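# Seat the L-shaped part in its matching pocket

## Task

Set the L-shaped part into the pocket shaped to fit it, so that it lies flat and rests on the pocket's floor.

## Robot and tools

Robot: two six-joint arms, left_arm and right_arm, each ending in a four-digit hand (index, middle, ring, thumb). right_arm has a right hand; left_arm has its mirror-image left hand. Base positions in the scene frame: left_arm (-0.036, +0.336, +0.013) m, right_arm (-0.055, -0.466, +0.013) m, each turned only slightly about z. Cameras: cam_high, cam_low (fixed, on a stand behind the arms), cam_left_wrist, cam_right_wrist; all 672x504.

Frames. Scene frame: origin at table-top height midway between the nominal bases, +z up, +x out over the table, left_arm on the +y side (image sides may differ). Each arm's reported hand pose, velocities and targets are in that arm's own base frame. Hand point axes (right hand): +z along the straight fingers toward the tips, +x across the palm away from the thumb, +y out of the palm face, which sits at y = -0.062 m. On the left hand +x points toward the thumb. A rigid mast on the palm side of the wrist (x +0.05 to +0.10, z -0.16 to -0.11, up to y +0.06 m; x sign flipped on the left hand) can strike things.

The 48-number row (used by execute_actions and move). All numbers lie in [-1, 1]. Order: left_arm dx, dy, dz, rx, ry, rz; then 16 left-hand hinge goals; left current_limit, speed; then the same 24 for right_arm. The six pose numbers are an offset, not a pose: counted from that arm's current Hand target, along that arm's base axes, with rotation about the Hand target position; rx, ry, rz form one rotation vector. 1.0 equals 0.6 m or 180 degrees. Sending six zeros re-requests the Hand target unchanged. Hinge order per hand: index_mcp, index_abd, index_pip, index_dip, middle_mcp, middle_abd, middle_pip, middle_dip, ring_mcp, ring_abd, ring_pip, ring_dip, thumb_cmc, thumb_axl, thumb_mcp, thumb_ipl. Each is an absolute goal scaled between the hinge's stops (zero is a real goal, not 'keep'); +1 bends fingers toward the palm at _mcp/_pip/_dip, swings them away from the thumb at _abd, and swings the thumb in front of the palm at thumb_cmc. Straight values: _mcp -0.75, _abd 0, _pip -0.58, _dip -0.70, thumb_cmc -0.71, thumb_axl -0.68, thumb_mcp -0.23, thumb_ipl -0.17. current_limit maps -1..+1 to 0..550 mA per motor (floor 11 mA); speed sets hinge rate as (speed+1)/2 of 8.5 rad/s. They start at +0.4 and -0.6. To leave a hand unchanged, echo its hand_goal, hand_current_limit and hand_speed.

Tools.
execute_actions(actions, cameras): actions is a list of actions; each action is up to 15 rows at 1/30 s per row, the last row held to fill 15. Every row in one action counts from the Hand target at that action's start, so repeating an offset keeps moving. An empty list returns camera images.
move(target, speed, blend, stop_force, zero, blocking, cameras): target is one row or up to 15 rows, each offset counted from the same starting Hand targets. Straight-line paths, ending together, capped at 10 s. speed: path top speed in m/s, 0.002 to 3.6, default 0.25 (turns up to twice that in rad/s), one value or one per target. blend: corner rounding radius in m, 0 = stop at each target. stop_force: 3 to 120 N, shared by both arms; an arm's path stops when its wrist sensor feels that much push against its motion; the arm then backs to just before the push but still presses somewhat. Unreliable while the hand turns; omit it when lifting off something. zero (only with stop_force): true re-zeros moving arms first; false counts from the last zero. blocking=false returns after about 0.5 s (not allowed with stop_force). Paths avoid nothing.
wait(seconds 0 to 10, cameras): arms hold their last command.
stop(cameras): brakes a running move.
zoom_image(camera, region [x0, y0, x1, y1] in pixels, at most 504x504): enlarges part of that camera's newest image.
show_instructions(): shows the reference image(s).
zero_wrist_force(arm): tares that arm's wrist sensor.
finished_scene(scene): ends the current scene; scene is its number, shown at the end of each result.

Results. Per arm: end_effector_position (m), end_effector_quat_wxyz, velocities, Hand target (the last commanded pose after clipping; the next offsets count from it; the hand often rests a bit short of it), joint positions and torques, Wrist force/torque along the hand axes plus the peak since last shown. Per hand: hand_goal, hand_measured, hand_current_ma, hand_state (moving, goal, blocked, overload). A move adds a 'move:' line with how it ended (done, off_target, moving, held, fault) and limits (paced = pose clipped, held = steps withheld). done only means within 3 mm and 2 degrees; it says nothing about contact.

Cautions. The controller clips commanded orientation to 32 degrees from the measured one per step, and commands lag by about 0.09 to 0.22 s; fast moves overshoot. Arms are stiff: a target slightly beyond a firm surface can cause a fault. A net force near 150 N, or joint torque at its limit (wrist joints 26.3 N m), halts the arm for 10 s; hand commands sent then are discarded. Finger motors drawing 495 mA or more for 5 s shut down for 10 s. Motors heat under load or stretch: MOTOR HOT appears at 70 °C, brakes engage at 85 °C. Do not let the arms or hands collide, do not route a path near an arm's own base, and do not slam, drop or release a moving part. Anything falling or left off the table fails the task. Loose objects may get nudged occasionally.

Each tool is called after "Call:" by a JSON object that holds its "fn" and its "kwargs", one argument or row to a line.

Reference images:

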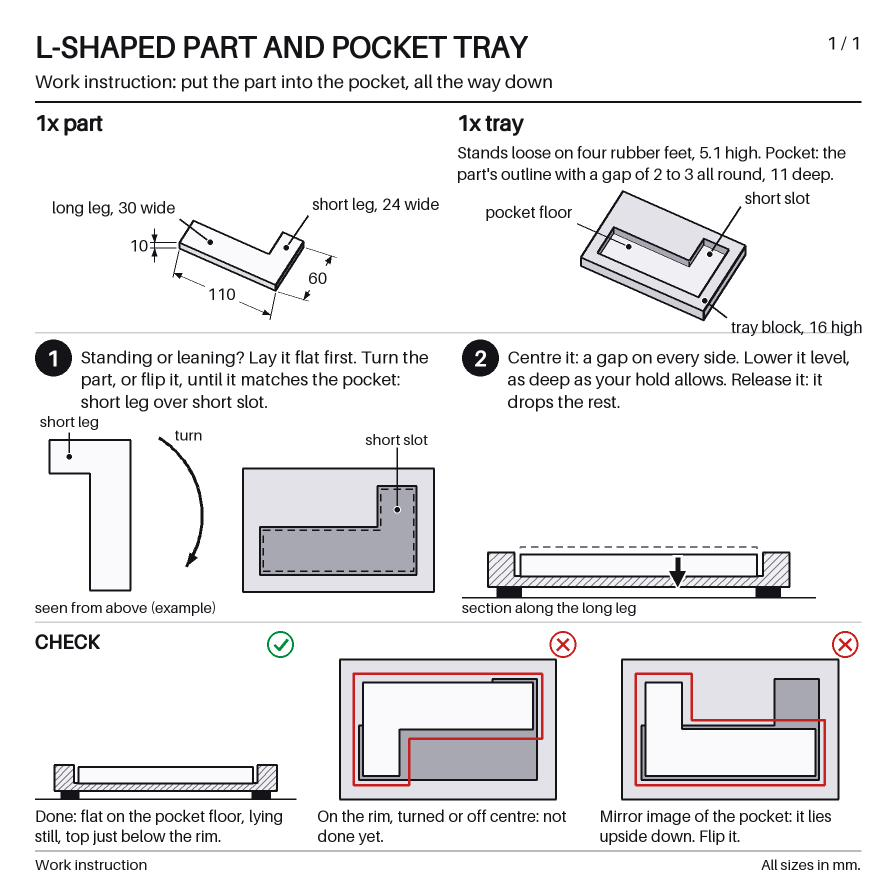

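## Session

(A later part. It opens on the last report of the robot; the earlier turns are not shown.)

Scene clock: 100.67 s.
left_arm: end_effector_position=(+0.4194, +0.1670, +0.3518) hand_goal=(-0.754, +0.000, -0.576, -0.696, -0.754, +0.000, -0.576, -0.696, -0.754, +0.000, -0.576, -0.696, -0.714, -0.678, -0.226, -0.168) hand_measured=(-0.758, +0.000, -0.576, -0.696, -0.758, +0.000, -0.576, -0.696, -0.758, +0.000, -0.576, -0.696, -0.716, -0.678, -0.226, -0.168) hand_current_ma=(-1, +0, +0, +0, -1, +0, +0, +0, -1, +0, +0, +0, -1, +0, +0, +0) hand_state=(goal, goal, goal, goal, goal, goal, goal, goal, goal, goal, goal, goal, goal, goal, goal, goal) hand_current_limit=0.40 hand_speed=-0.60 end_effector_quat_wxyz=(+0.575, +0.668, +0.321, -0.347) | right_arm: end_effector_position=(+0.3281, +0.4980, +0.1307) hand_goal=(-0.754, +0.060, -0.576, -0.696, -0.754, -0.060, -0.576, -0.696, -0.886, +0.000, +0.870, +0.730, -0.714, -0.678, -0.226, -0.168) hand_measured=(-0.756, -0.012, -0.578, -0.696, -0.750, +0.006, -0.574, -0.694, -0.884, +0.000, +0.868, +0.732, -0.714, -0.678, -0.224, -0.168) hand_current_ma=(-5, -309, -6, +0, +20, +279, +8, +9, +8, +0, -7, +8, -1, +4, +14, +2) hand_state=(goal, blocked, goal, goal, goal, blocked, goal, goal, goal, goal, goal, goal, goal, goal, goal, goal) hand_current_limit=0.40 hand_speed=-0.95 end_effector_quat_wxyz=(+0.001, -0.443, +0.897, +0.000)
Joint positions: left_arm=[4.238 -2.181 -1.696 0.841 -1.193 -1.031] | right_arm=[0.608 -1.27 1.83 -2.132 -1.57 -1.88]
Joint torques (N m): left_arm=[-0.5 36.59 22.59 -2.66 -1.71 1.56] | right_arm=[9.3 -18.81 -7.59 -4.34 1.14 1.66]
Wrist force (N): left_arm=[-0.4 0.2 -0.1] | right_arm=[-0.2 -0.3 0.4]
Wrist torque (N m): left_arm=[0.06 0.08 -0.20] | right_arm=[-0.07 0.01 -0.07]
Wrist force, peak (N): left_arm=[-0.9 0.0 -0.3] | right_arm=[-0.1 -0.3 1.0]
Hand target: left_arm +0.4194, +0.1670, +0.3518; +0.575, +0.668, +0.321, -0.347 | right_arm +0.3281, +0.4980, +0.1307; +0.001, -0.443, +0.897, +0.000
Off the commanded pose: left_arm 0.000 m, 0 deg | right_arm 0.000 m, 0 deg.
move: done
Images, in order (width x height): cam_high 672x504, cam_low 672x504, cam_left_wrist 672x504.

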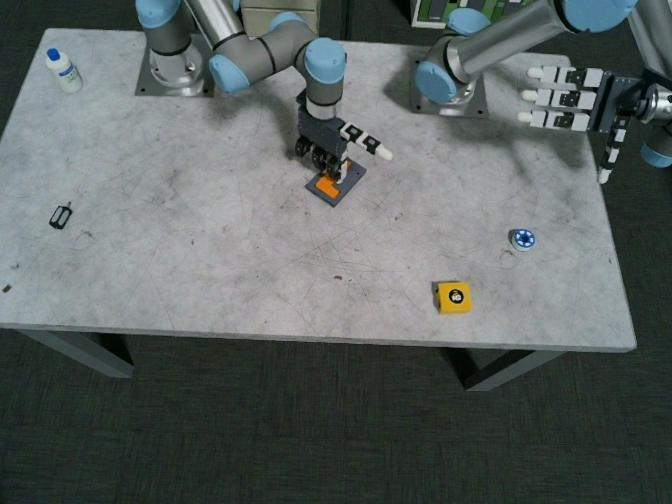

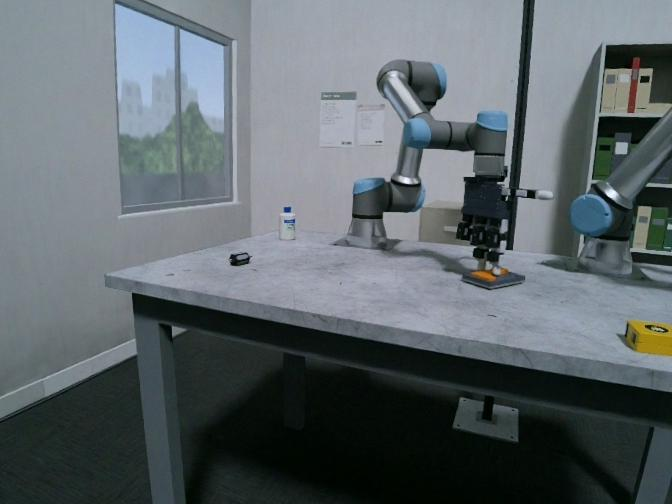

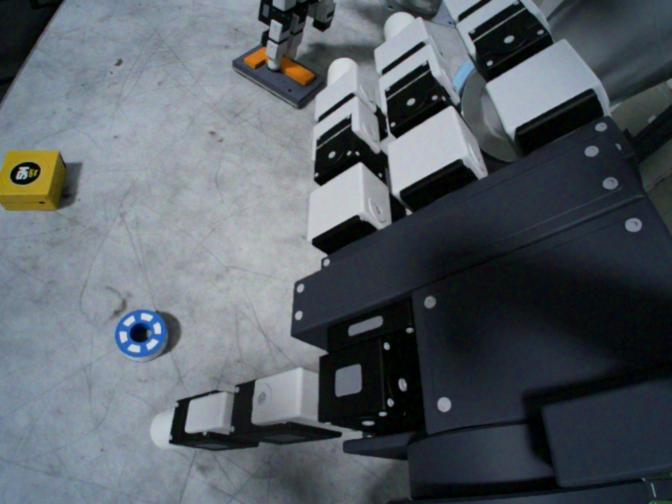

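Call:
{"fn": "move", "kwargs": {
  "target": [0, 0, 0, 0, 0, 0, -0.754, 0, -0.576, -0.696, -0.754, 0, -0.576, -0.696, -0.754, 0, -0.576, -0.696, -0.714, -0.678, -0.226, -0.168, 0.4, -0.6, 0, 0, 0, 0, 0, 0, -0.754, -0.06, -0.576, -0.696, -0.754, 0.06, -0.576, -0.696, -0.886, 0, 0.87, 0.73, -0.714, -0.678, -0.226, -0.168, 0.4, -0.95],
  "speed": 0.02,
  "cameras": ["cam_high", "cam_low", "cam_left_wrist"]
}}

Call:
{"fn": "zoom_image", "kwargs": {
  "camera": "cam_high",
  "region": [304, 162, 356, 210]
}}

Call:
{"fn": "zoom_image", "kwargs": {
  "camera": "cam_left_wrist",
  "region": [228, 36, 328, 116]
}}

Scene clock: 101.90 s.
left_arm: end_effector_position=(+0.4194, +0.1670, +0.3518) hand_goal=(-0.754, +0.000, -0.576, -0.696, -0.754, +0.000, -0.576, -0.696, -0.754, +0.000, -0.576, -0.696, -0.714, -0.678, -0.226, -0.168) hand_measured=(-0.758, +0.000, -0.576, -0.696, -0.758, +0.000, -0.576, -0.696, -0.758, +0.000, -0.576, -0.696, -0.716, -0.678, -0.226, -0.168) hand_current_ma=(-1, +0, +0, +0, -1, +0, +0, +0, -1, +0, +0, +0, -1, +0, +0, +0) hand_state=(goal, goal, goal, goal, goal, goal, goal, goal, goal, goal, goal, goal, goal, goal, goal, goal) hand_current_limit=0.40 hand_speed=-0.60 end_effector_quat_wxyz=(+0.575, +0.668, +0.321, -0.347) | right_arm: end_effector_position=(+0.3281, +0.4980, +0.1307) hand_goal=(-0.754, -0.060, -0.576, -0.696, -0.754, +0.060, -0.576, -0.696, -0.886, +0.000, +0.870, +0.730, -0.714, -0.678, -0.226, -0.168) hand_measured=(-0.756, -0.056, -0.578, -0.696, -0.750, +0.056, -0.574, -0.694, -0.884, +0.000, +0.868, +0.732, -0.714, -0.678, -0.224, -0.168) hand_current_ma=(-5, +15, -6, +0, +20, -13, +8, +9, +8, +0, -7, +8, -1, +4, +14, +2) hand_state=(goal, goal, goal, goal, goal, goal, goal, goal, goal, goal, goal, goal, goal, goal, goal, goal) hand_current_limit=0.40 hand_speed=-0.95 end_effector_quat_wxyz=(+0.001, -0.443, +0.897, +0.000)
Joint positions: left_arm=[4.238 -2.181 -1.696 0.841 -1.193 -1.031] | right_arm=[0.608 -1.27 1.83 -2.132 -1.57 -1.88]
Joint torques (N m): left_arm=[0.23 36.67 22.95 -2.44 -1.89 1.62] | right_arm=[9.2 -19.77 -7.39 -4.37 0.72 1.65]
Wrist force (N): left_arm=[-0.6 0.0 -0.3] | right_arm=[-0.2 -0.1 0.3]
Wrist torque (N m): left_arm=[0.05 0.10 -0.21] | right_arm=[-0.05 0.01 -0.07]
Wrist force, peak (N): left_arm=[-0.7 0.1 -0.3] | right_arm=[-0.5 -0.5 0.5]
Hand target: left_arm +0.4194, +0.1670, +0.3518; +0.575, +0.668, +0.321, -0.347 | right_arm +0.3281, +0.4980, +0.1307; +0.001, -0.443, +0.897, +0.000
Off the commanded pose: left_arm 0.000 m, 0 deg | right_arm 0.000 m, 0 deg.
move: done
Images, in order (width x height): cam_high 672x504, cam_low 672x504, cam_left_wrist 672x504.

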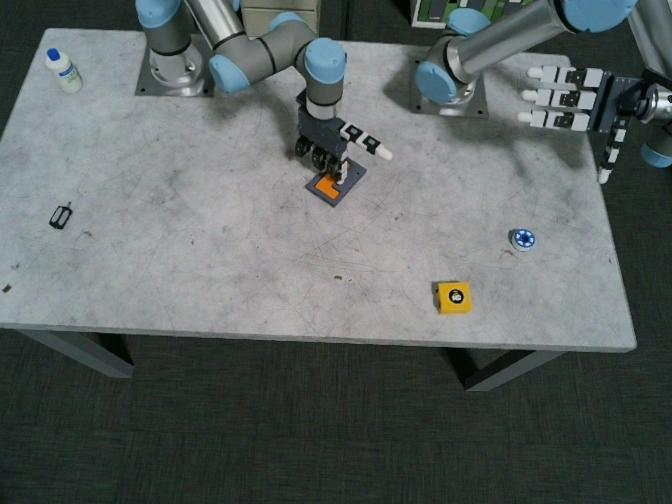

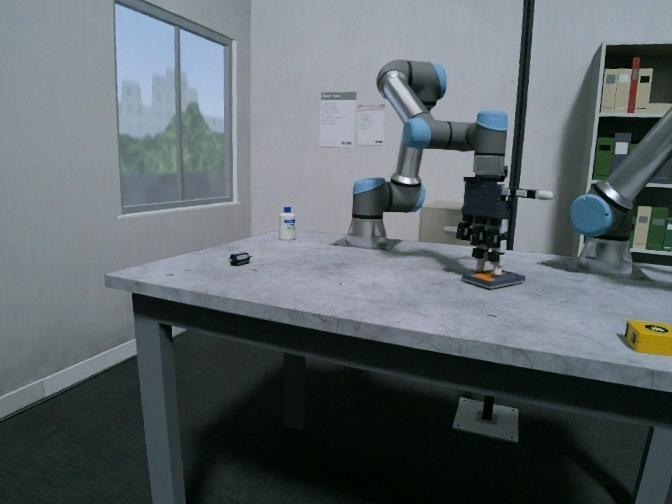

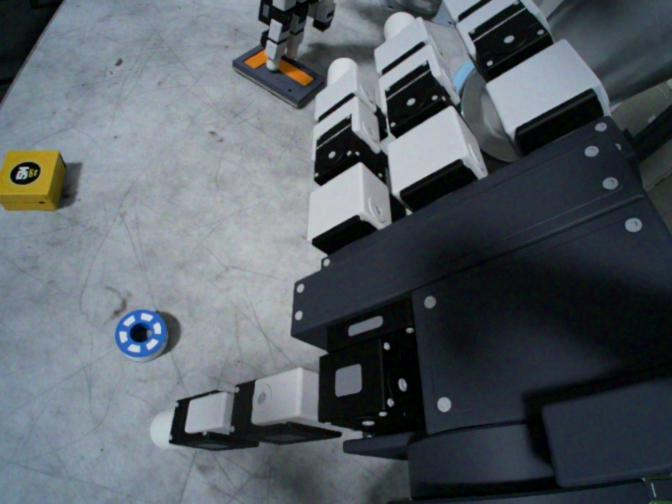

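Scaled by 9.692 from the camera's 672x504 image, which has a finer 960x720 frame.

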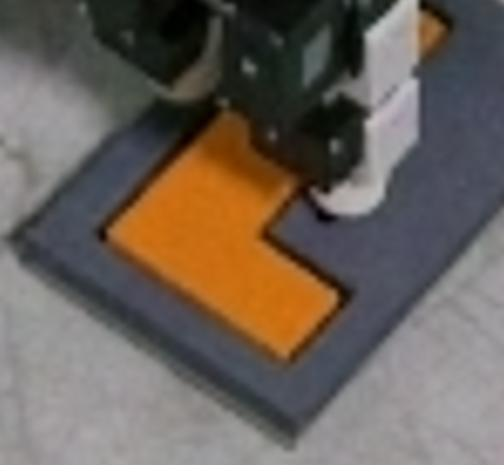

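Scaled by 5.040 from the camera's 672x504 image, which has a finer 960x720 frame.

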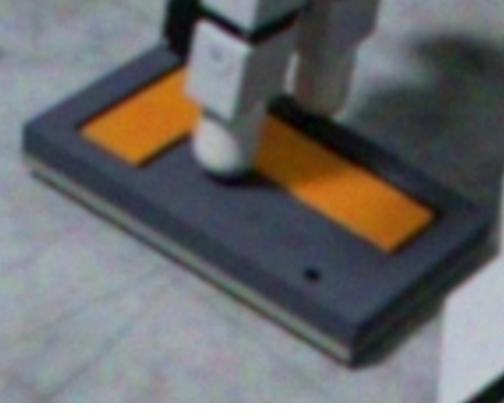

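Call:
{"fn": "move", "kwargs": {
  "target": [0, 0, 0, 0, 0, 0, -0.754, 0, -0.576, -0.696, -0.754, 0, -0.576, -0.696, -0.754, 0, -0.576, -0.696, -0.714, -0.678, -0.226, -0.168, 0.4, -0.6, 0, 0, 0.15, 0, 0, 0, -0.754, -0.06, -0.576, -0.696, -0.754, 0.06, -0.576, -0.696, -0.886, 0, 0.87, 0.73, -0.714, -0.678, -0.226, -0.168, 0.4, -0.95],
  "speed": 0.08,
  "cameras": ["cam_high", "cam_low", "cam_left_wrist"]
}}

Call:
{"fn": "zoom_image", "kwargs": {
  "camera": "cam_high",
  "region": [294, 122, 394, 222]
}}

Call:
{"fn": "zoom_image", "kwargs": {
  "camera": "cam_left_wrist",
  "region": [228, 36, 328, 116]
}}

Call:
{"fn": "zoom_image", "kwargs": {
  "camera": "cam_low",
  "region": [455, 250, 530, 295]
}}

Scene clock: 113.90 s.
left_arm: end_effector_position=(+0.4194, +0.1670, +0.3518) hand_goal=(-0.754, +0.000, -0.576, -0.696, -0.754, +0.000, -0.576, -0.696, -0.754, +0.000, -0.576, -0.696, -0.714, -0.678, -0.226, -0.168) hand_measured=(-0.758, +0.000, -0.576, -0.696, -0.758, +0.000, -0.576, -0.696, -0.758, +0.000, -0.576, -0.696, -0.716, -0.678, -0.226, -0.168) hand_current_ma=(-1, +0, +0, +0, -1, +0, +0, +0, -1, +0, +0, +0, -1, +0, +0, +0) hand_state=(goal, goal, goal, goal, goal, goal, goal, goal, goal, goal, goal, goal, goal, goal, goal, goal) hand_current_limit=0.40 hand_speed=-0.60 end_effector_quat_wxyz=(+0.575, +0.668, +0.321, -0.347) | right_arm: end_effector_position=(+0.3281, +0.4981, +0.2206) hand_goal=(-0.754, -0.060, -0.576, -0.696, -0.754, +0.060, -0.576, -0.696, -0.886, +0.000, +0.870, +0.730, -0.714, -0.678, -0.226, -0.168) hand_measured=(-0.754, -0.056, -0.578, -0.696, -0.750, +0.056, -0.574, -0.694, -0.884, +0.000, +0.868, +0.732, -0.714, -0.678, -0.224, -0.168) hand_current_ma=(-5, +14, -6, +0, +20, -13, +8, +9, +8, +0, -7, +8, -1, +4, +15, +2) hand_state=(goal, goal, goal, goal, goal, goal, goal, goal, goal, goal, goal, goal, goal, goal, goal, goal) hand_current_limit=0.40 hand_speed=-0.95 end_effector_quat_wxyz=(+0.001, -0.443, +0.897, +0.000)
Joint positions: left_arm=[4.238 -2.181 -1.696 0.841 -1.193 -1.031] | right_arm=[0.608 -1.364 1.697 -1.906 -1.57 -1.88]
Joint torques (N m): left_arm=[-0.05 35.82 22.81 -2.54 -1.74 1.46] | right_arm=[-0.56 -42.88 -33.79 -0.43 -2 -1.6]
Wrist force (N): left_arm=[-0.9 0.1 -0.2] | right_arm=[0.3 -0.4 0.0]
Wrist torque (N m): left_arm=[0.06 0.14 -0.24] | right_arm=[-0.02 -0.04 -0.01]
Wrist force, peak (N): left_arm=[-0.9 0.1 -0.2] | right_arm=[-0.1 -0.1 1.5]
Hand target: left_arm +0.4194, +0.1670, +0.3518; +0.575, +0.668, +0.321, -0.347 | right_arm +0.3281, +0.4980, +0.2207; +0.001, -0.443, +0.897, +0.000
Off the commanded pose: left_arm 0.000 m, 0 deg | right_arm 0.000 m, 0 deg.
move: done
Images, in order (width x height): cam_high 672x504, cam_low 672x504, cam_left_wrist 672x504.

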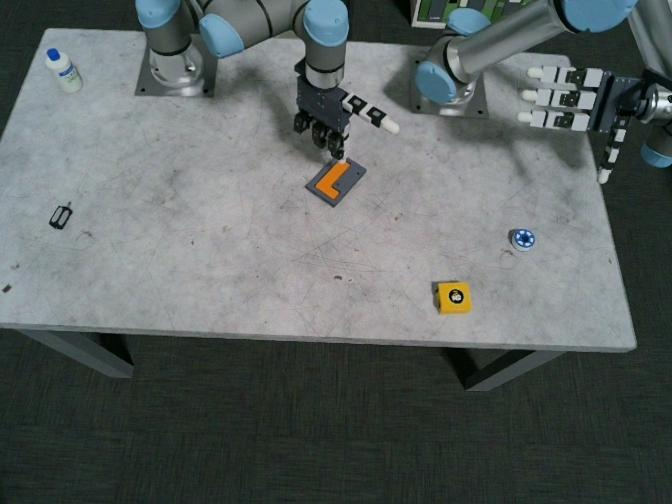

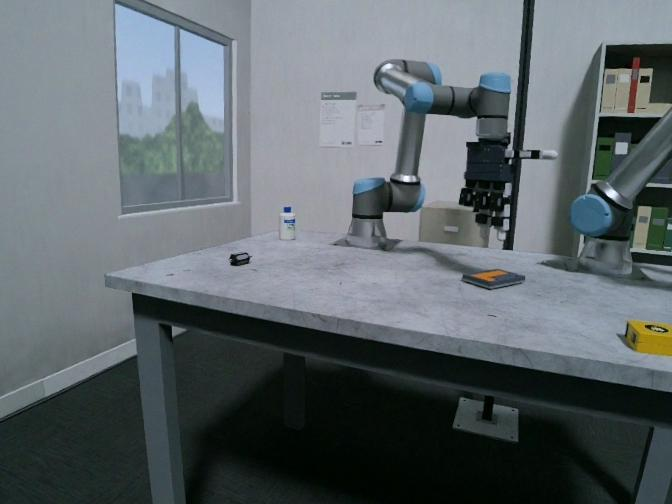

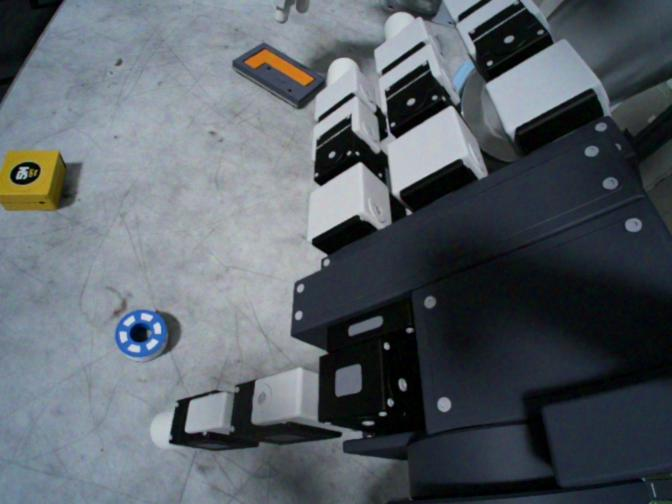

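Scaled by 5.040 from the camera's 672x504 image, which has a finer 960x720 frame.

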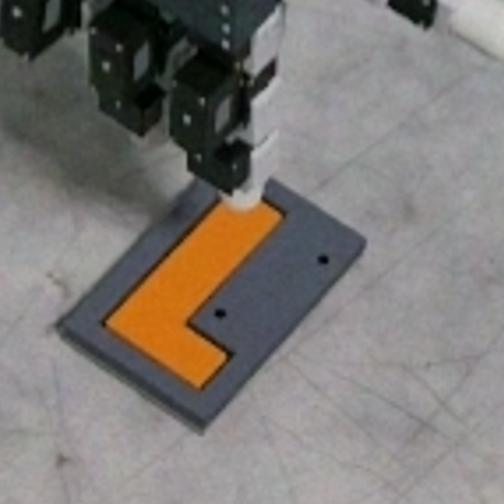

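Scaled by 5.040 from the camera's 672x504 image, which has a finer 960x720 frame.

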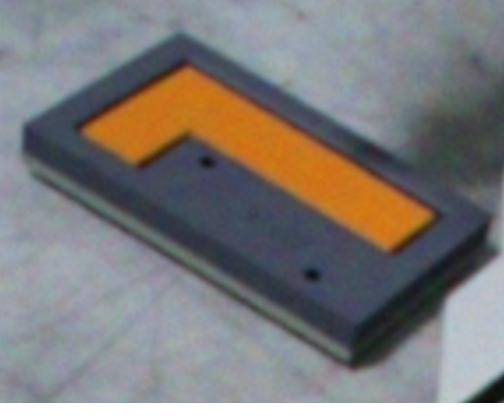

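Scaled by 6.720 from the camera's 672x504 image, which has a finer 960x720 frame.

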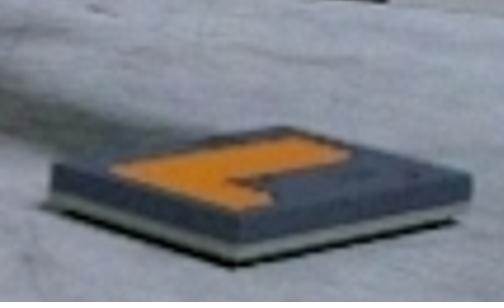

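Call:
{"fn": "move", "kwargs": {
  "target": [-0.032, -0.2, 0.05, 0.14, -0.5664, -0.6075, -0.754, 0, -0.576, -0.696, -0.754, 0, -0.576, -0.696, -0.754, 0, -0.576, -0.696, -0.714, -0.678, -0.226, -0.168, 0.4, -0.6, 0.0865, -0.7467, 0.1333, 0, 0, 0, -0.754, -0.06, -0.576, -0.696, -0.754, 0.06, -0.576, -0.696, -0.886, 0, 0.87, 0.73, -0.714, -0.678, -0.226, -0.168, 0.4, -0.95],
  "speed": 0.25,
  "cameras": ["all"]
}}

Scene clock: 119.40 s.
left_arm: end_effector_position=(+0.4054, +0.0783, +0.3741) hand_goal=(-0.754, +0.000, -0.576, -0.696, -0.754, +0.000, -0.576, -0.696, -0.754, +0.000, -0.576, -0.696, -0.714, -0.678, -0.226, -0.168) hand_measured=(-0.760, +0.000, -0.576, -0.696, -0.758, +0.000, -0.576, -0.696, -0.760, +0.000, -0.576, -0.696, -0.718, -0.678, -0.224, -0.168) hand_current_ma=(-2, +0, +0, +0, -1, +0, +0, +0, -2, +0, +0, +0, -1, +0, +0, +0) hand_state=(goal, goal, goal, goal, goal, goal, goal, goal, goal, goal, goal, goal, goal, goal, goal, goal) hand_current_limit=0.40 hand_speed=-0.60 end_effector_quat_wxyz=(+0.200, +0.838, -0.493, -0.122) | right_arm: end_effector_position=(+0.3691, +0.1446, +0.2838) hand_goal=(-0.754, -0.060, -0.576, -0.696, -0.754, +0.060, -0.576, -0.696, -0.886, +0.000, +0.870, +0.730, -0.714, -0.678, -0.226, -0.168) hand_measured=(-0.754, -0.056, -0.578, -0.696, -0.750, +0.056, -0.574, -0.694, -0.884, +0.000, +0.868, +0.732, -0.714, -0.678, -0.224, -0.168) hand_current_ma=(-4, +14, -6, +0, +20, -12, +8, +9, +8, +0, -7, +8, -1, +4, +15, +2) hand_state=(goal, goal, goal, goal, goal, goal, goal, goal, goal, goal, goal, goal, goal, goal, goal, goal) hand_current_limit=0.40 hand_speed=-0.95 end_effector_quat_wxyz=(+0.001, -0.443, +0.897, +0.000)
Joint positions: left_arm=[3.695 -2.24 -0.904 1.102 -1.598 0.038] | right_arm=[-0.141 -1.756 1.928 -1.743 -1.569 -2.629]
Joint torques (N m): left_arm=[9.06 42.97 7.11 -4.79 2.8 -1.84] | right_arm=[-9.54 -27.26 -35.62 -0.17 2.26 -1.86]
Wrist force (N): left_arm=[-2.6 0.9 1.2] | right_arm=[-0.1 -0.5 0.0]
Wrist torque (N m): left_arm=[-0.03 0.06 -0.23] | right_arm=[-0.07 0.01 0.13]
Wrist force, peak (N): left_arm=[-2.7 1.0 1.7] | right_arm=[0.4 -0.7 0.1]
Hand target: left_arm +0.4054, +0.0783, +0.3741; +0.200, +0.838, -0.492, -0.122 (not the last commanded pose) | right_arm +0.3691, +0.1444, +0.2839; +0.001, -0.443, +0.897, +0.000 (not the last commanded pose)
Off the commanded pose: left_arm 0.033 m, 40 deg | right_arm 0.097 m, 0 deg.
move: held (left_arm; a check stopped the path), off_target (right_arm; braked when a check withheld steps of left_arm); limits=held
pose unreachable (left arm): on one or more control steps of this call, first in action 0 (counted from 0), this arm could not follow its commanded pose, so it was not sent that pose on those steps. It may still have moved: this result reports where it is.
cause: moving toward the commanded pose would bring two parts of the arm too close to each other (joints 4 (wrist 1) to 6 (wrist 3) lie between them).

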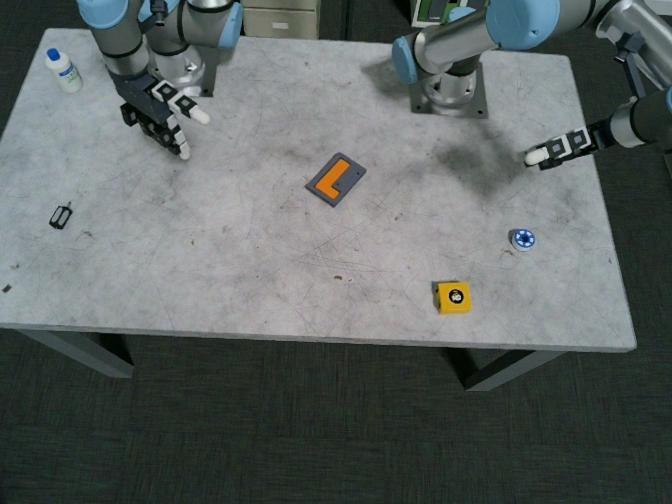

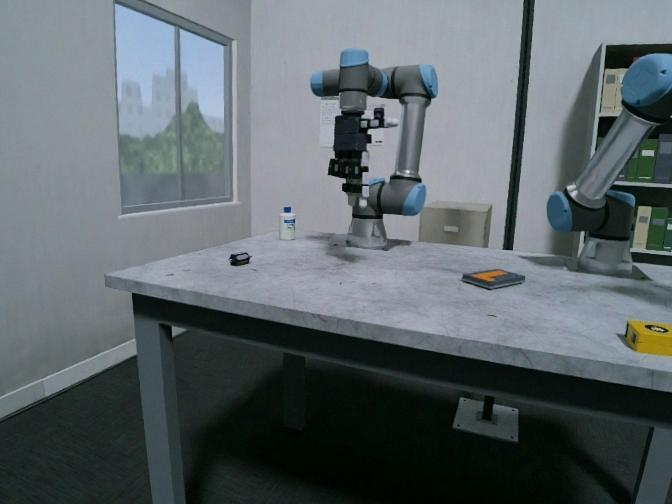

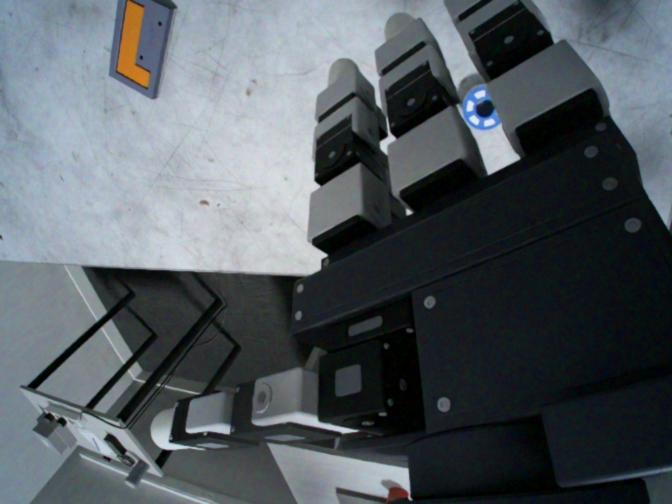

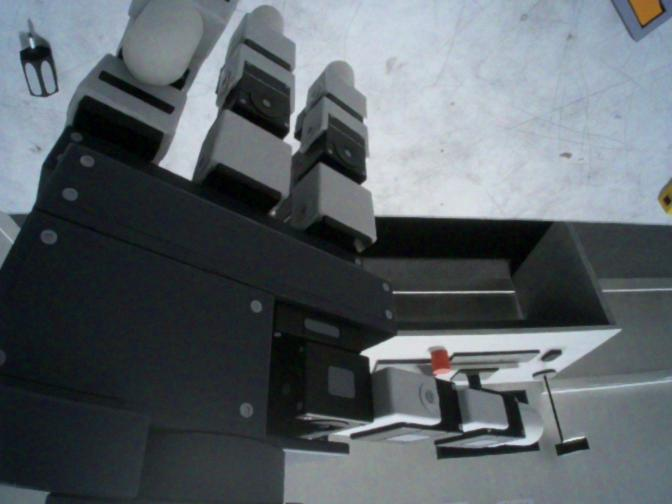

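Call:
{"fn": "move", "kwargs": {
  "target": [0, 0.05, 0, 0.1979, 0.0479, 0.8174, -0.754, 0, -0.576, -0.696, -0.754, 0, -0.576, -0.696, -0.754, 0, -0.576, -0.696, -0.714, -0.678, -0.226, -0.168, 0.4, -0.6, 0, 0, 0, 0, 0, 0, -0.754, -0.06, -0.576, -0.696, -0.754, 0.06, -0.576, -0.696, -0.886, 0, 0.87, 0.73, -0.714, -0.678, -0.226, -0.168, 0.4, -0.95],
  "speed": 0.25,
  "cameras": ["all"]
}}

Scene clock: 126.37 s.
left_arm: end_effector_position=(+0.4054, +0.1083, +0.3741) hand_goal=(-0.754, +0.000, -0.576, -0.696, -0.754, +0.000, -0.576, -0.696, -0.754, +0.000, -0.576, -0.696, -0.714, -0.678, -0.226, -0.168) hand_measured=(-0.756, +0.000, -0.576, -0.696, -0.756, +0.000, -0.576, -0.696, -0.756, +0.000, -0.576, -0.696, -0.716, -0.678, -0.224, -0.168) hand_current_ma=(+0, +0, +0, +0, +0, +0, +0, +0, +0, +0, +0, +0, -1, +0, +0, +0) hand_state=(goal, goal, goal, goal, goal, goal, goal, goal, goal, goal, goal, goal, goal, goal, goal, goal) hand_current_limit=0.40 hand_speed=-0.60 end_effector_quat_wxyz=(+0.000, +0.708, +0.707, +0.000) | right_arm: end_effector_position=(+0.3691, +0.1444, +0.2839) hand_goal=(-0.754, -0.060, -0.576, -0.696, -0.754, +0.060, -0.576, -0.696, -0.886, +0.000, +0.870, +0.730, -0.714, -0.678, -0.226, -0.168) hand_measured=(-0.754, -0.056, -0.578, -0.696, -0.750, +0.056, -0.574, -0.694, -0.884, +0.000, +0.868, +0.732, -0.714, -0.678, -0.224, -0.168) hand_current_ma=(-4, +14, -6, +0, +20, -12, +8, +9, +8, +0, -7, +8, -1, +4, +15, +2) hand_state=(goal, goal, goal, goal, goal, goal, goal, goal, goal, goal, goal, goal, goal, goal, goal, goal) hand_current_limit=0.40 hand_speed=-0.95 end_effector_quat_wxyz=(+0.001, -0.443, +0.897, +0.000)
Joint positions: left_arm=[3.817 -1.598 -1.502 1.529 -1.571 -2.465] | right_arm=[-0.142 -1.756 1.928 -1.743 -1.569 -2.63]
Joint torques (N m): left_arm=[-10.22 14.66 28.8 -0.51 -2.64 -1.59] | right_arm=[-9.38 -28.54 -34.77 -0.27 2.19 -1.77]
Wrist force (N): left_arm=[-2.4 2.1 1.7] | right_arm=[0.2 -0.2 -0.1]
Wrist torque (N m): left_arm=[-0.02 -0.01 -0.17] | right_arm=[-0.01 -0.03 0.16]
Wrist force, peak (N): left_arm=[-2.9 2.1 2.0] | right_arm=[0.2 -0.5 -0.8]
Hand target: left_arm +0.4054, +0.1083, +0.3741; +0.000, +0.708, +0.707, +0.000 | right_arm +0.3691, +0.1444, +0.2839; +0.001, -0.443, +0.897, +0.000
Off the commanded pose: left_arm 0.000 m, 0 deg | right_arm 0.000 m, 0 deg.
move: done

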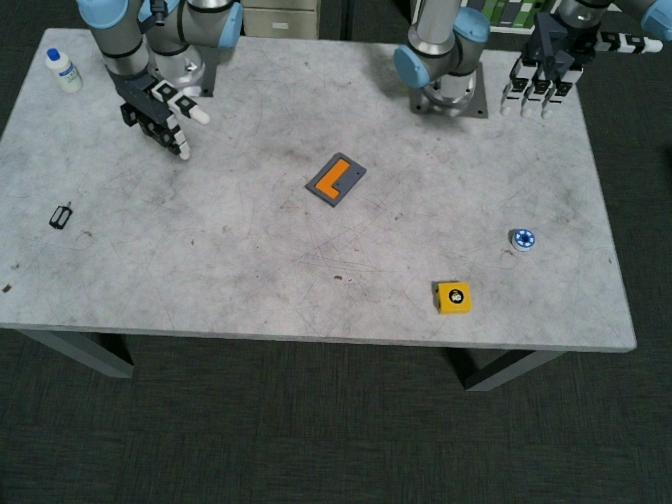

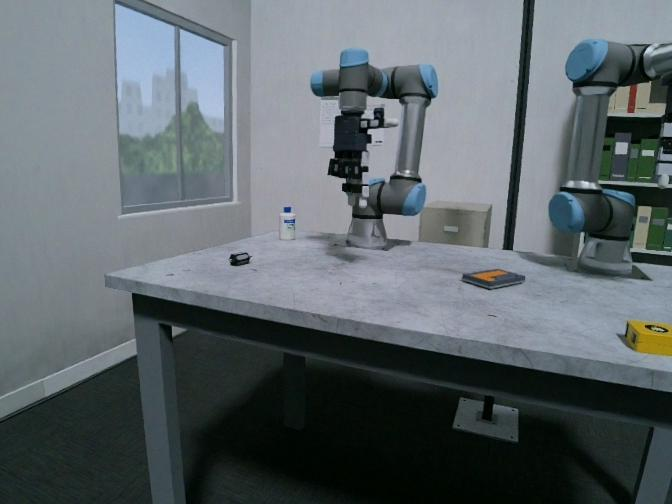

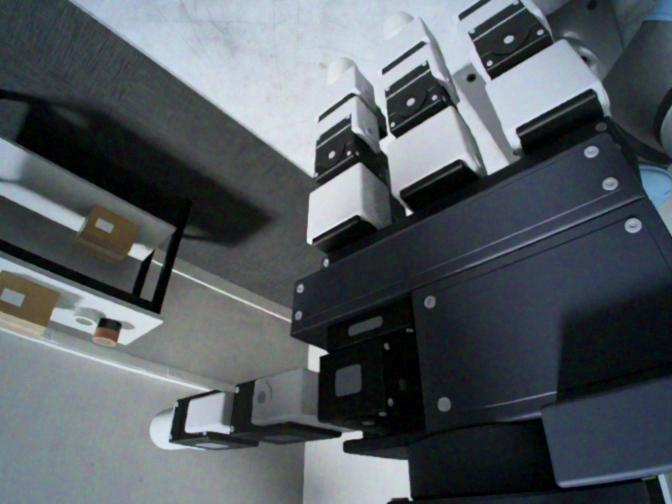

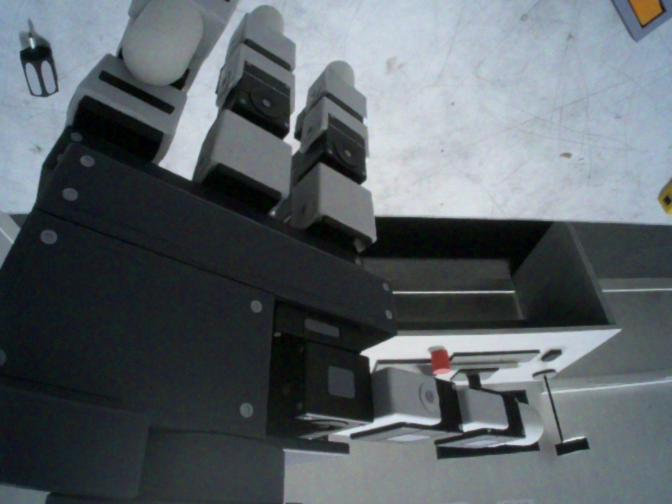

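Call:
{"fn": "move", "kwargs": {
  "target": [0, 0, -0.373, 0, 0, 0, -0.754, 0, -0.576, -0.696, -0.754, 0, -0.576, -0.696, -0.754, 0, -0.576, -0.696, -0.714, -0.678, -0.226, -0.168, 0.4, -0.6, 0, 0, 0, 0, 0, 0, -0.754, 0, -0.576, -0.696, -0.754, 0, -0.576, -0.696, -0.754, 0, -0.576, -0.696, -0.714, -0.678, -0.226, -0.168, 0.4, -0.6],
  "speed": 0.15,
  "cameras": ["cam_high", "cam_low"]
}}

Call:
{"fn": "zoom_image", "kwargs": {
  "camera": "cam_high",
  "region": [470, 60, 620, 180]
}}

Call:
{"fn": "zoom_image", "kwargs": {
  "camera": "cam_high",
  "region": [100, 60, 250, 180]
}}

Scene clock: 129.13 s.
left_arm: end_effector_position=(+0.4054, +0.1083, +0.1504) hand_goal=(-0.754, +0.000, -0.576, -0.696, -0.754, +0.000, -0.576, -0.696, -0.754, +0.000, -0.576, -0.696, -0.714, -0.678, -0.226, -0.168) hand_measured=(-0.756, +0.000, -0.576, -0.696, -0.756, +0.000, -0.576, -0.696, -0.756, +0.000, -0.576, -0.696, -0.716, -0.678, -0.224, -0.168) hand_current_ma=(+0, +0, +0, +0, +0, +0, +0, +0, +0, +0, +0, +0, -1, +0, +1, +0) hand_state=(goal, goal, goal, goal, goal, goal, goal, goal, goal, goal, goal, goal, goal, goal, goal, goal) hand_current_limit=0.40 hand_speed=-0.60 end_effector_quat_wxyz=(+0.000, +0.708, +0.707, +0.000) | right_arm: end_effector_position=(+0.3691, +0.1444, +0.2839) hand_goal=(-0.754, +0.000, -0.576, -0.696, -0.754, +0.000, -0.576, -0.696, -0.754, +0.000, -0.576, -0.696, -0.714, -0.678, -0.226, -0.168) hand_measured=(-0.754, -0.004, -0.578, -0.696, -0.750, +0.002, -0.574, -0.694, -0.756, +0.000, -0.572, -0.694, -0.714, -0.678, -0.224, -0.168) hand_current_ma=(-4, -12, -6, +0, +20, +11, +8, +9, -6, +0, +16, +11, -1, +4, +15, +2) hand_state=(goal, goal, goal, goal, goal, goal, goal, goal, goal, goal, goal, goal, goal, goal, goal, goal) hand_current_limit=0.40 hand_speed=-0.60 end_effector_quat_wxyz=(+0.001, -0.443, +0.897, +0.000)
Joint positions: left_arm=[3.816 -1.73 -1.953 2.112 -1.571 -2.465] | right_arm=[-0.142 -1.756 1.928 -1.743 -1.569 -2.63]
Joint torques (N m): left_arm=[-11.71 16.77 6.05 -0.19 2.96 -1.9] | right_arm=[-8.48 -27.88 -34.91 -0.43 2.27 -1.75]
Wrist force (N): left_arm=[-2.6 2.3 2.0] | right_arm=[0.0 -0.3 -0.1]
Wrist torque (N m): left_arm=[-0.02 0.04 -0.33] | right_arm=[-0.02 -0.01 0.15]
Wrist force, peak (N): left_arm=[-2.8 2.2 2.8] | right_arm=[-0.5 -0.5 -0.1]
Hand target: left_arm +0.4054, +0.1083, +0.1503; +0.000, +0.708, +0.707, +0.000 | right_arm +0.3691, +0.1444, +0.2839; +0.001, -0.443, +0.897, +0.000
Off the commanded pose: left_arm 0.000 m, 0 deg | right_arm 0.000 m, 0 deg.
move: done
Images, in order (width x height): cam_high 672x504, cam_low 672x504.

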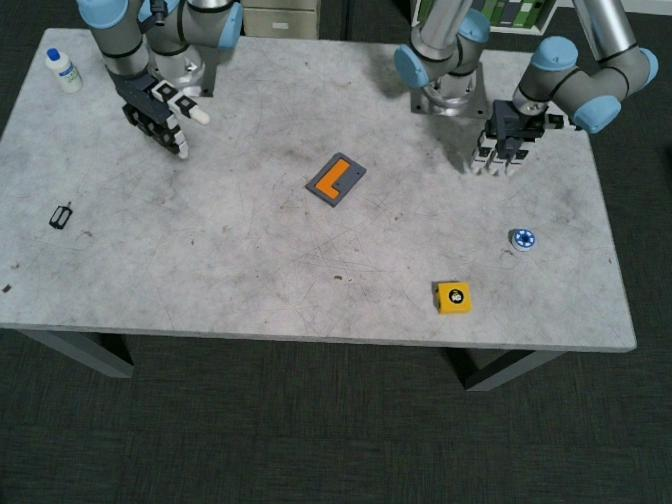

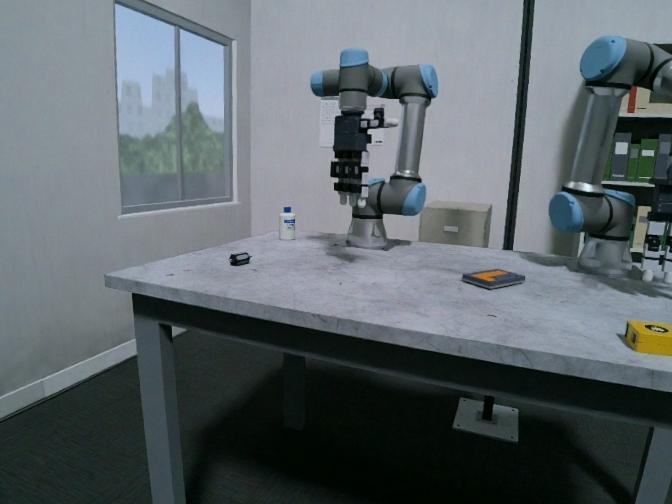

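Scaled by 3.360 from the camera's 672x504 image, which has a finer 960x720 frame.

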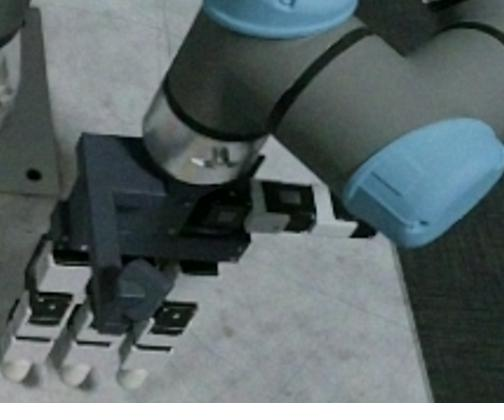

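Scaled by 3.360 from the camera's 672x504 image, which has a finer 960x720 frame.

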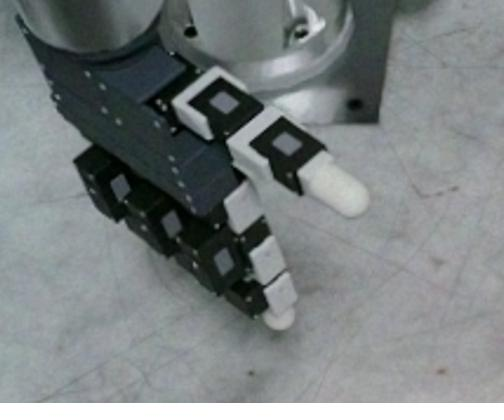

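Call:
{"fn": "zoom_image", "kwargs": {
  "camera": "cam_high",
  "region": [110, 20, 260, 120]
}}

Call:
{"fn": "zoom_image", "kwargs": {
  "camera": "cam_high",
  "region": [380, 30, 530, 130]
}}

Scaled by 3.360 from the camera's 672x504 image, which has a finer 960x720 frame.

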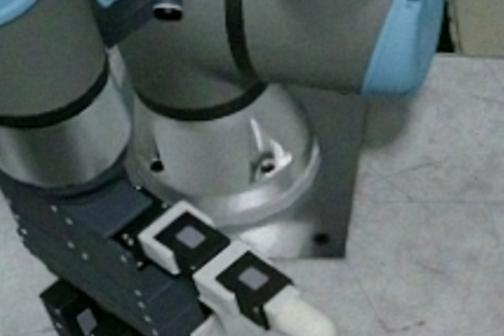

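Scaled by 3.360 from the camera's 672x504 image, which has a finer 960x720 frame.

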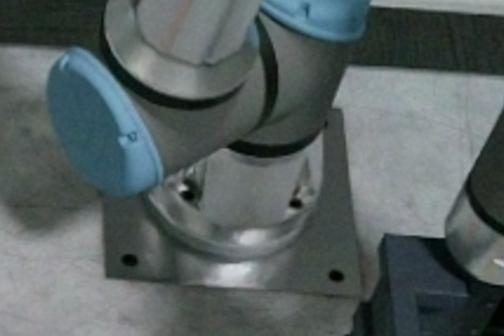

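Call:
{"fn": "move", "kwargs": {
  "target": [0.102, -0.4367, 0, 0, 0, 0, -0.754, 0, -0.576, -0.696, -0.754, 0, -0.576, -0.696, -0.754, 0, -0.576, -0.696, -0.714, -0.678, -0.226, -0.168, 0.4, -0.6, 0, 0, -0.2, 0, 0, 0, -0.754, 0, -0.576, -0.696, -0.754, 0, -0.576, -0.696, -0.754, 0, -0.576, -0.696, -0.714, -0.678, -0.226, -0.168, 0.4, -0.6],
  "speed": 0.15,
  "cameras": ["cam_high", "cam_low", "cam_left_wrist"]
}}

Call:
{"fn": "zoom_image", "kwargs": {
  "camera": "cam_high",
  "region": [330, 120, 430, 220]
}}

Call:
{"fn": "zoom_image", "kwargs": {
  "camera": "cam_high",
  "region": [100, 100, 220, 200]
}}

Scene clock: 136.37 s.
left_arm: end_effector_position=(+0.4666, -0.1536, +0.1503) hand_goal=(-0.754, +0.000, -0.576, -0.696, -0.754, +0.000, -0.576, -0.696, -0.754, +0.000, -0.576, -0.696, -0.714, -0.678, -0.226, -0.168) hand_measured=(-0.756, +0.000, -0.576, -0.696, -0.756, +0.000, -0.576, -0.696, -0.756, +0.000, -0.576, -0.696, -0.716, -0.678, -0.224, -0.168) hand_current_ma=(+0, +0, +0, +0, +0, +0, +0, +0, +0, +0, +0, +0, +0, +0, +1, +0) hand_state=(goal, goal, goal, goal, goal, goal, goal, goal, goal, goal, goal, goal, goal, goal, goal, goal) hand_current_limit=0.40 hand_speed=-0.60 end_effector_quat_wxyz=(+0.000, +0.708, +0.707, +0.000) | right_arm: end_effector_position=(+0.3691, +0.1444, +0.1639) hand_goal=(-0.754, +0.000, -0.576, -0.696, -0.754, +0.000, -0.576, -0.696, -0.754, +0.000, -0.576, -0.696, -0.714, -0.678, -0.226, -0.168) hand_measured=(-0.754, -0.004, -0.578, -0.696, -0.750, +0.002, -0.574, -0.694, -0.756, +0.000, -0.572, -0.694, -0.714, -0.678, -0.224, -0.168) hand_current_ma=(-4, -12, -6, +0, +19, +11, +8, +9, -5, +0, +16, +11, -1, +4, +15, +2) hand_state=(goal, goal, goal, goal, goal, goal, goal, goal, goal, goal, goal, goal, goal, goal, goal, goal) hand_current_limit=0.40 hand_speed=-0.60 end_effector_quat_wxyz=(+0.001, -0.443, +0.897, +0.000)
Joint positions: left_arm=[3.032 -1.931 -1.688 2.048 -1.571 -3.25] | right_arm=[-0.142 -1.65 2.163 -2.085 -1.569 -2.63]
Joint torques (N m): left_arm=[-10.56 28.07 26.56 -3.92 -2.72 -1.76] | right_arm=[4.93 -2.86 -6.83 -3.8 2.09 1.69]
Wrist force (N): left_arm=[-2.7 2.0 1.6] | right_arm=[0.6 -0.6 -0.4]
Wrist torque (N m): left_arm=[-0.01 0.07 -0.16] | right_arm=[-0.04 -0.09 0.18]
Wrist force, peak (N): left_arm=[-3.7 2.4 1.6] | right_arm=[0.3 -0.8 -0.1]
Hand target: left_arm +0.4666, -0.1537, +0.1503; +0.000, +0.708, +0.707, +0.000 | right_arm +0.3691, +0.1444, +0.1639; +0.001, -0.443, +0.897, +0.000
Off the commanded pose: left_arm 0.000 m, 0 deg | right_arm 0.000 m, 0 deg.
move: done
Images, in order (width x height): cam_high 672x504, cam_low 672x504, cam_left_wrist 672x504.

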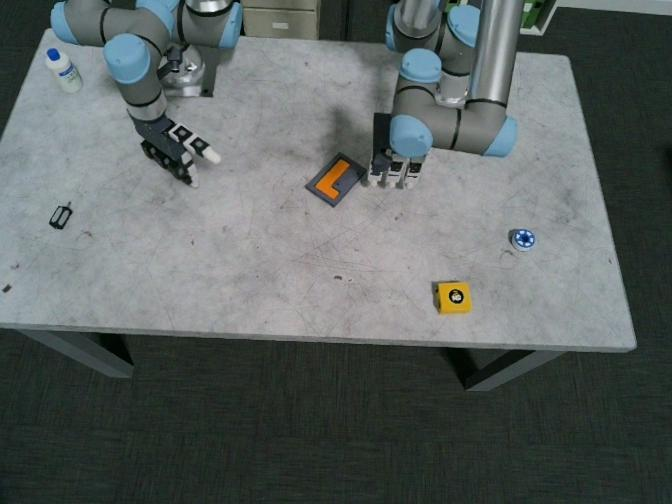

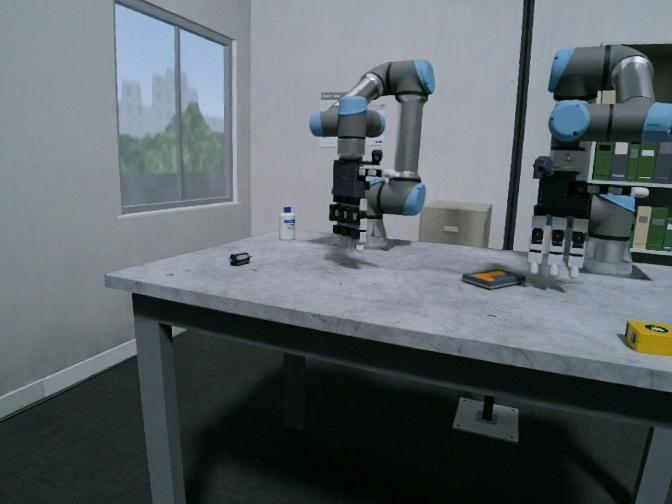

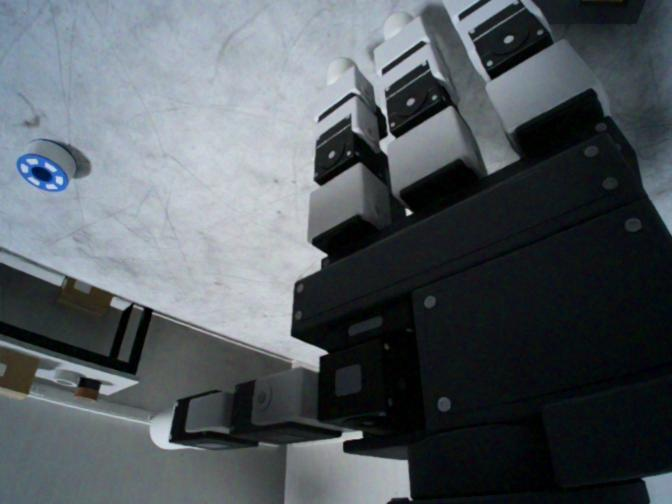

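Scaled by 5.040 from the camera's 672x504 image, which has a finer 960x720 frame.

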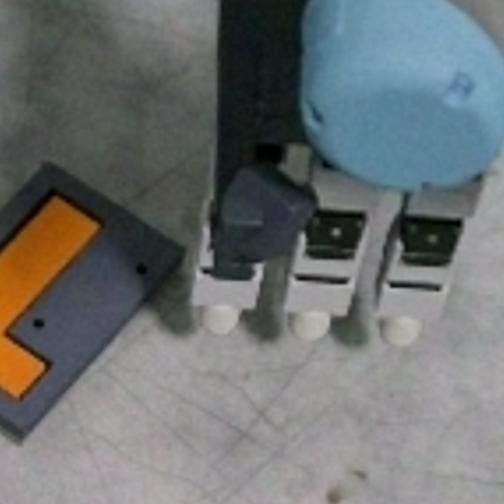

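Scaled by 4.200 from the camera's 672x504 image, which has a finer 960x720 frame.

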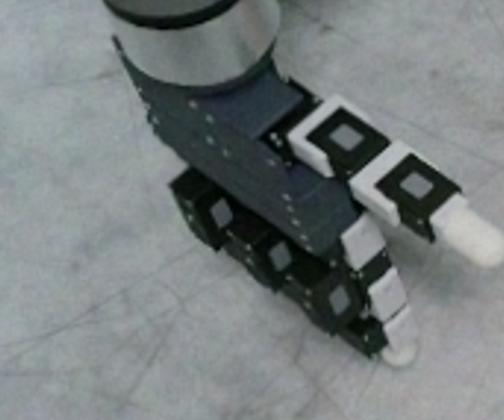

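Call:
{"fn": "finished_scene", "kwargs": {
  "scene": 1
}}

The scene is finished: the task was done.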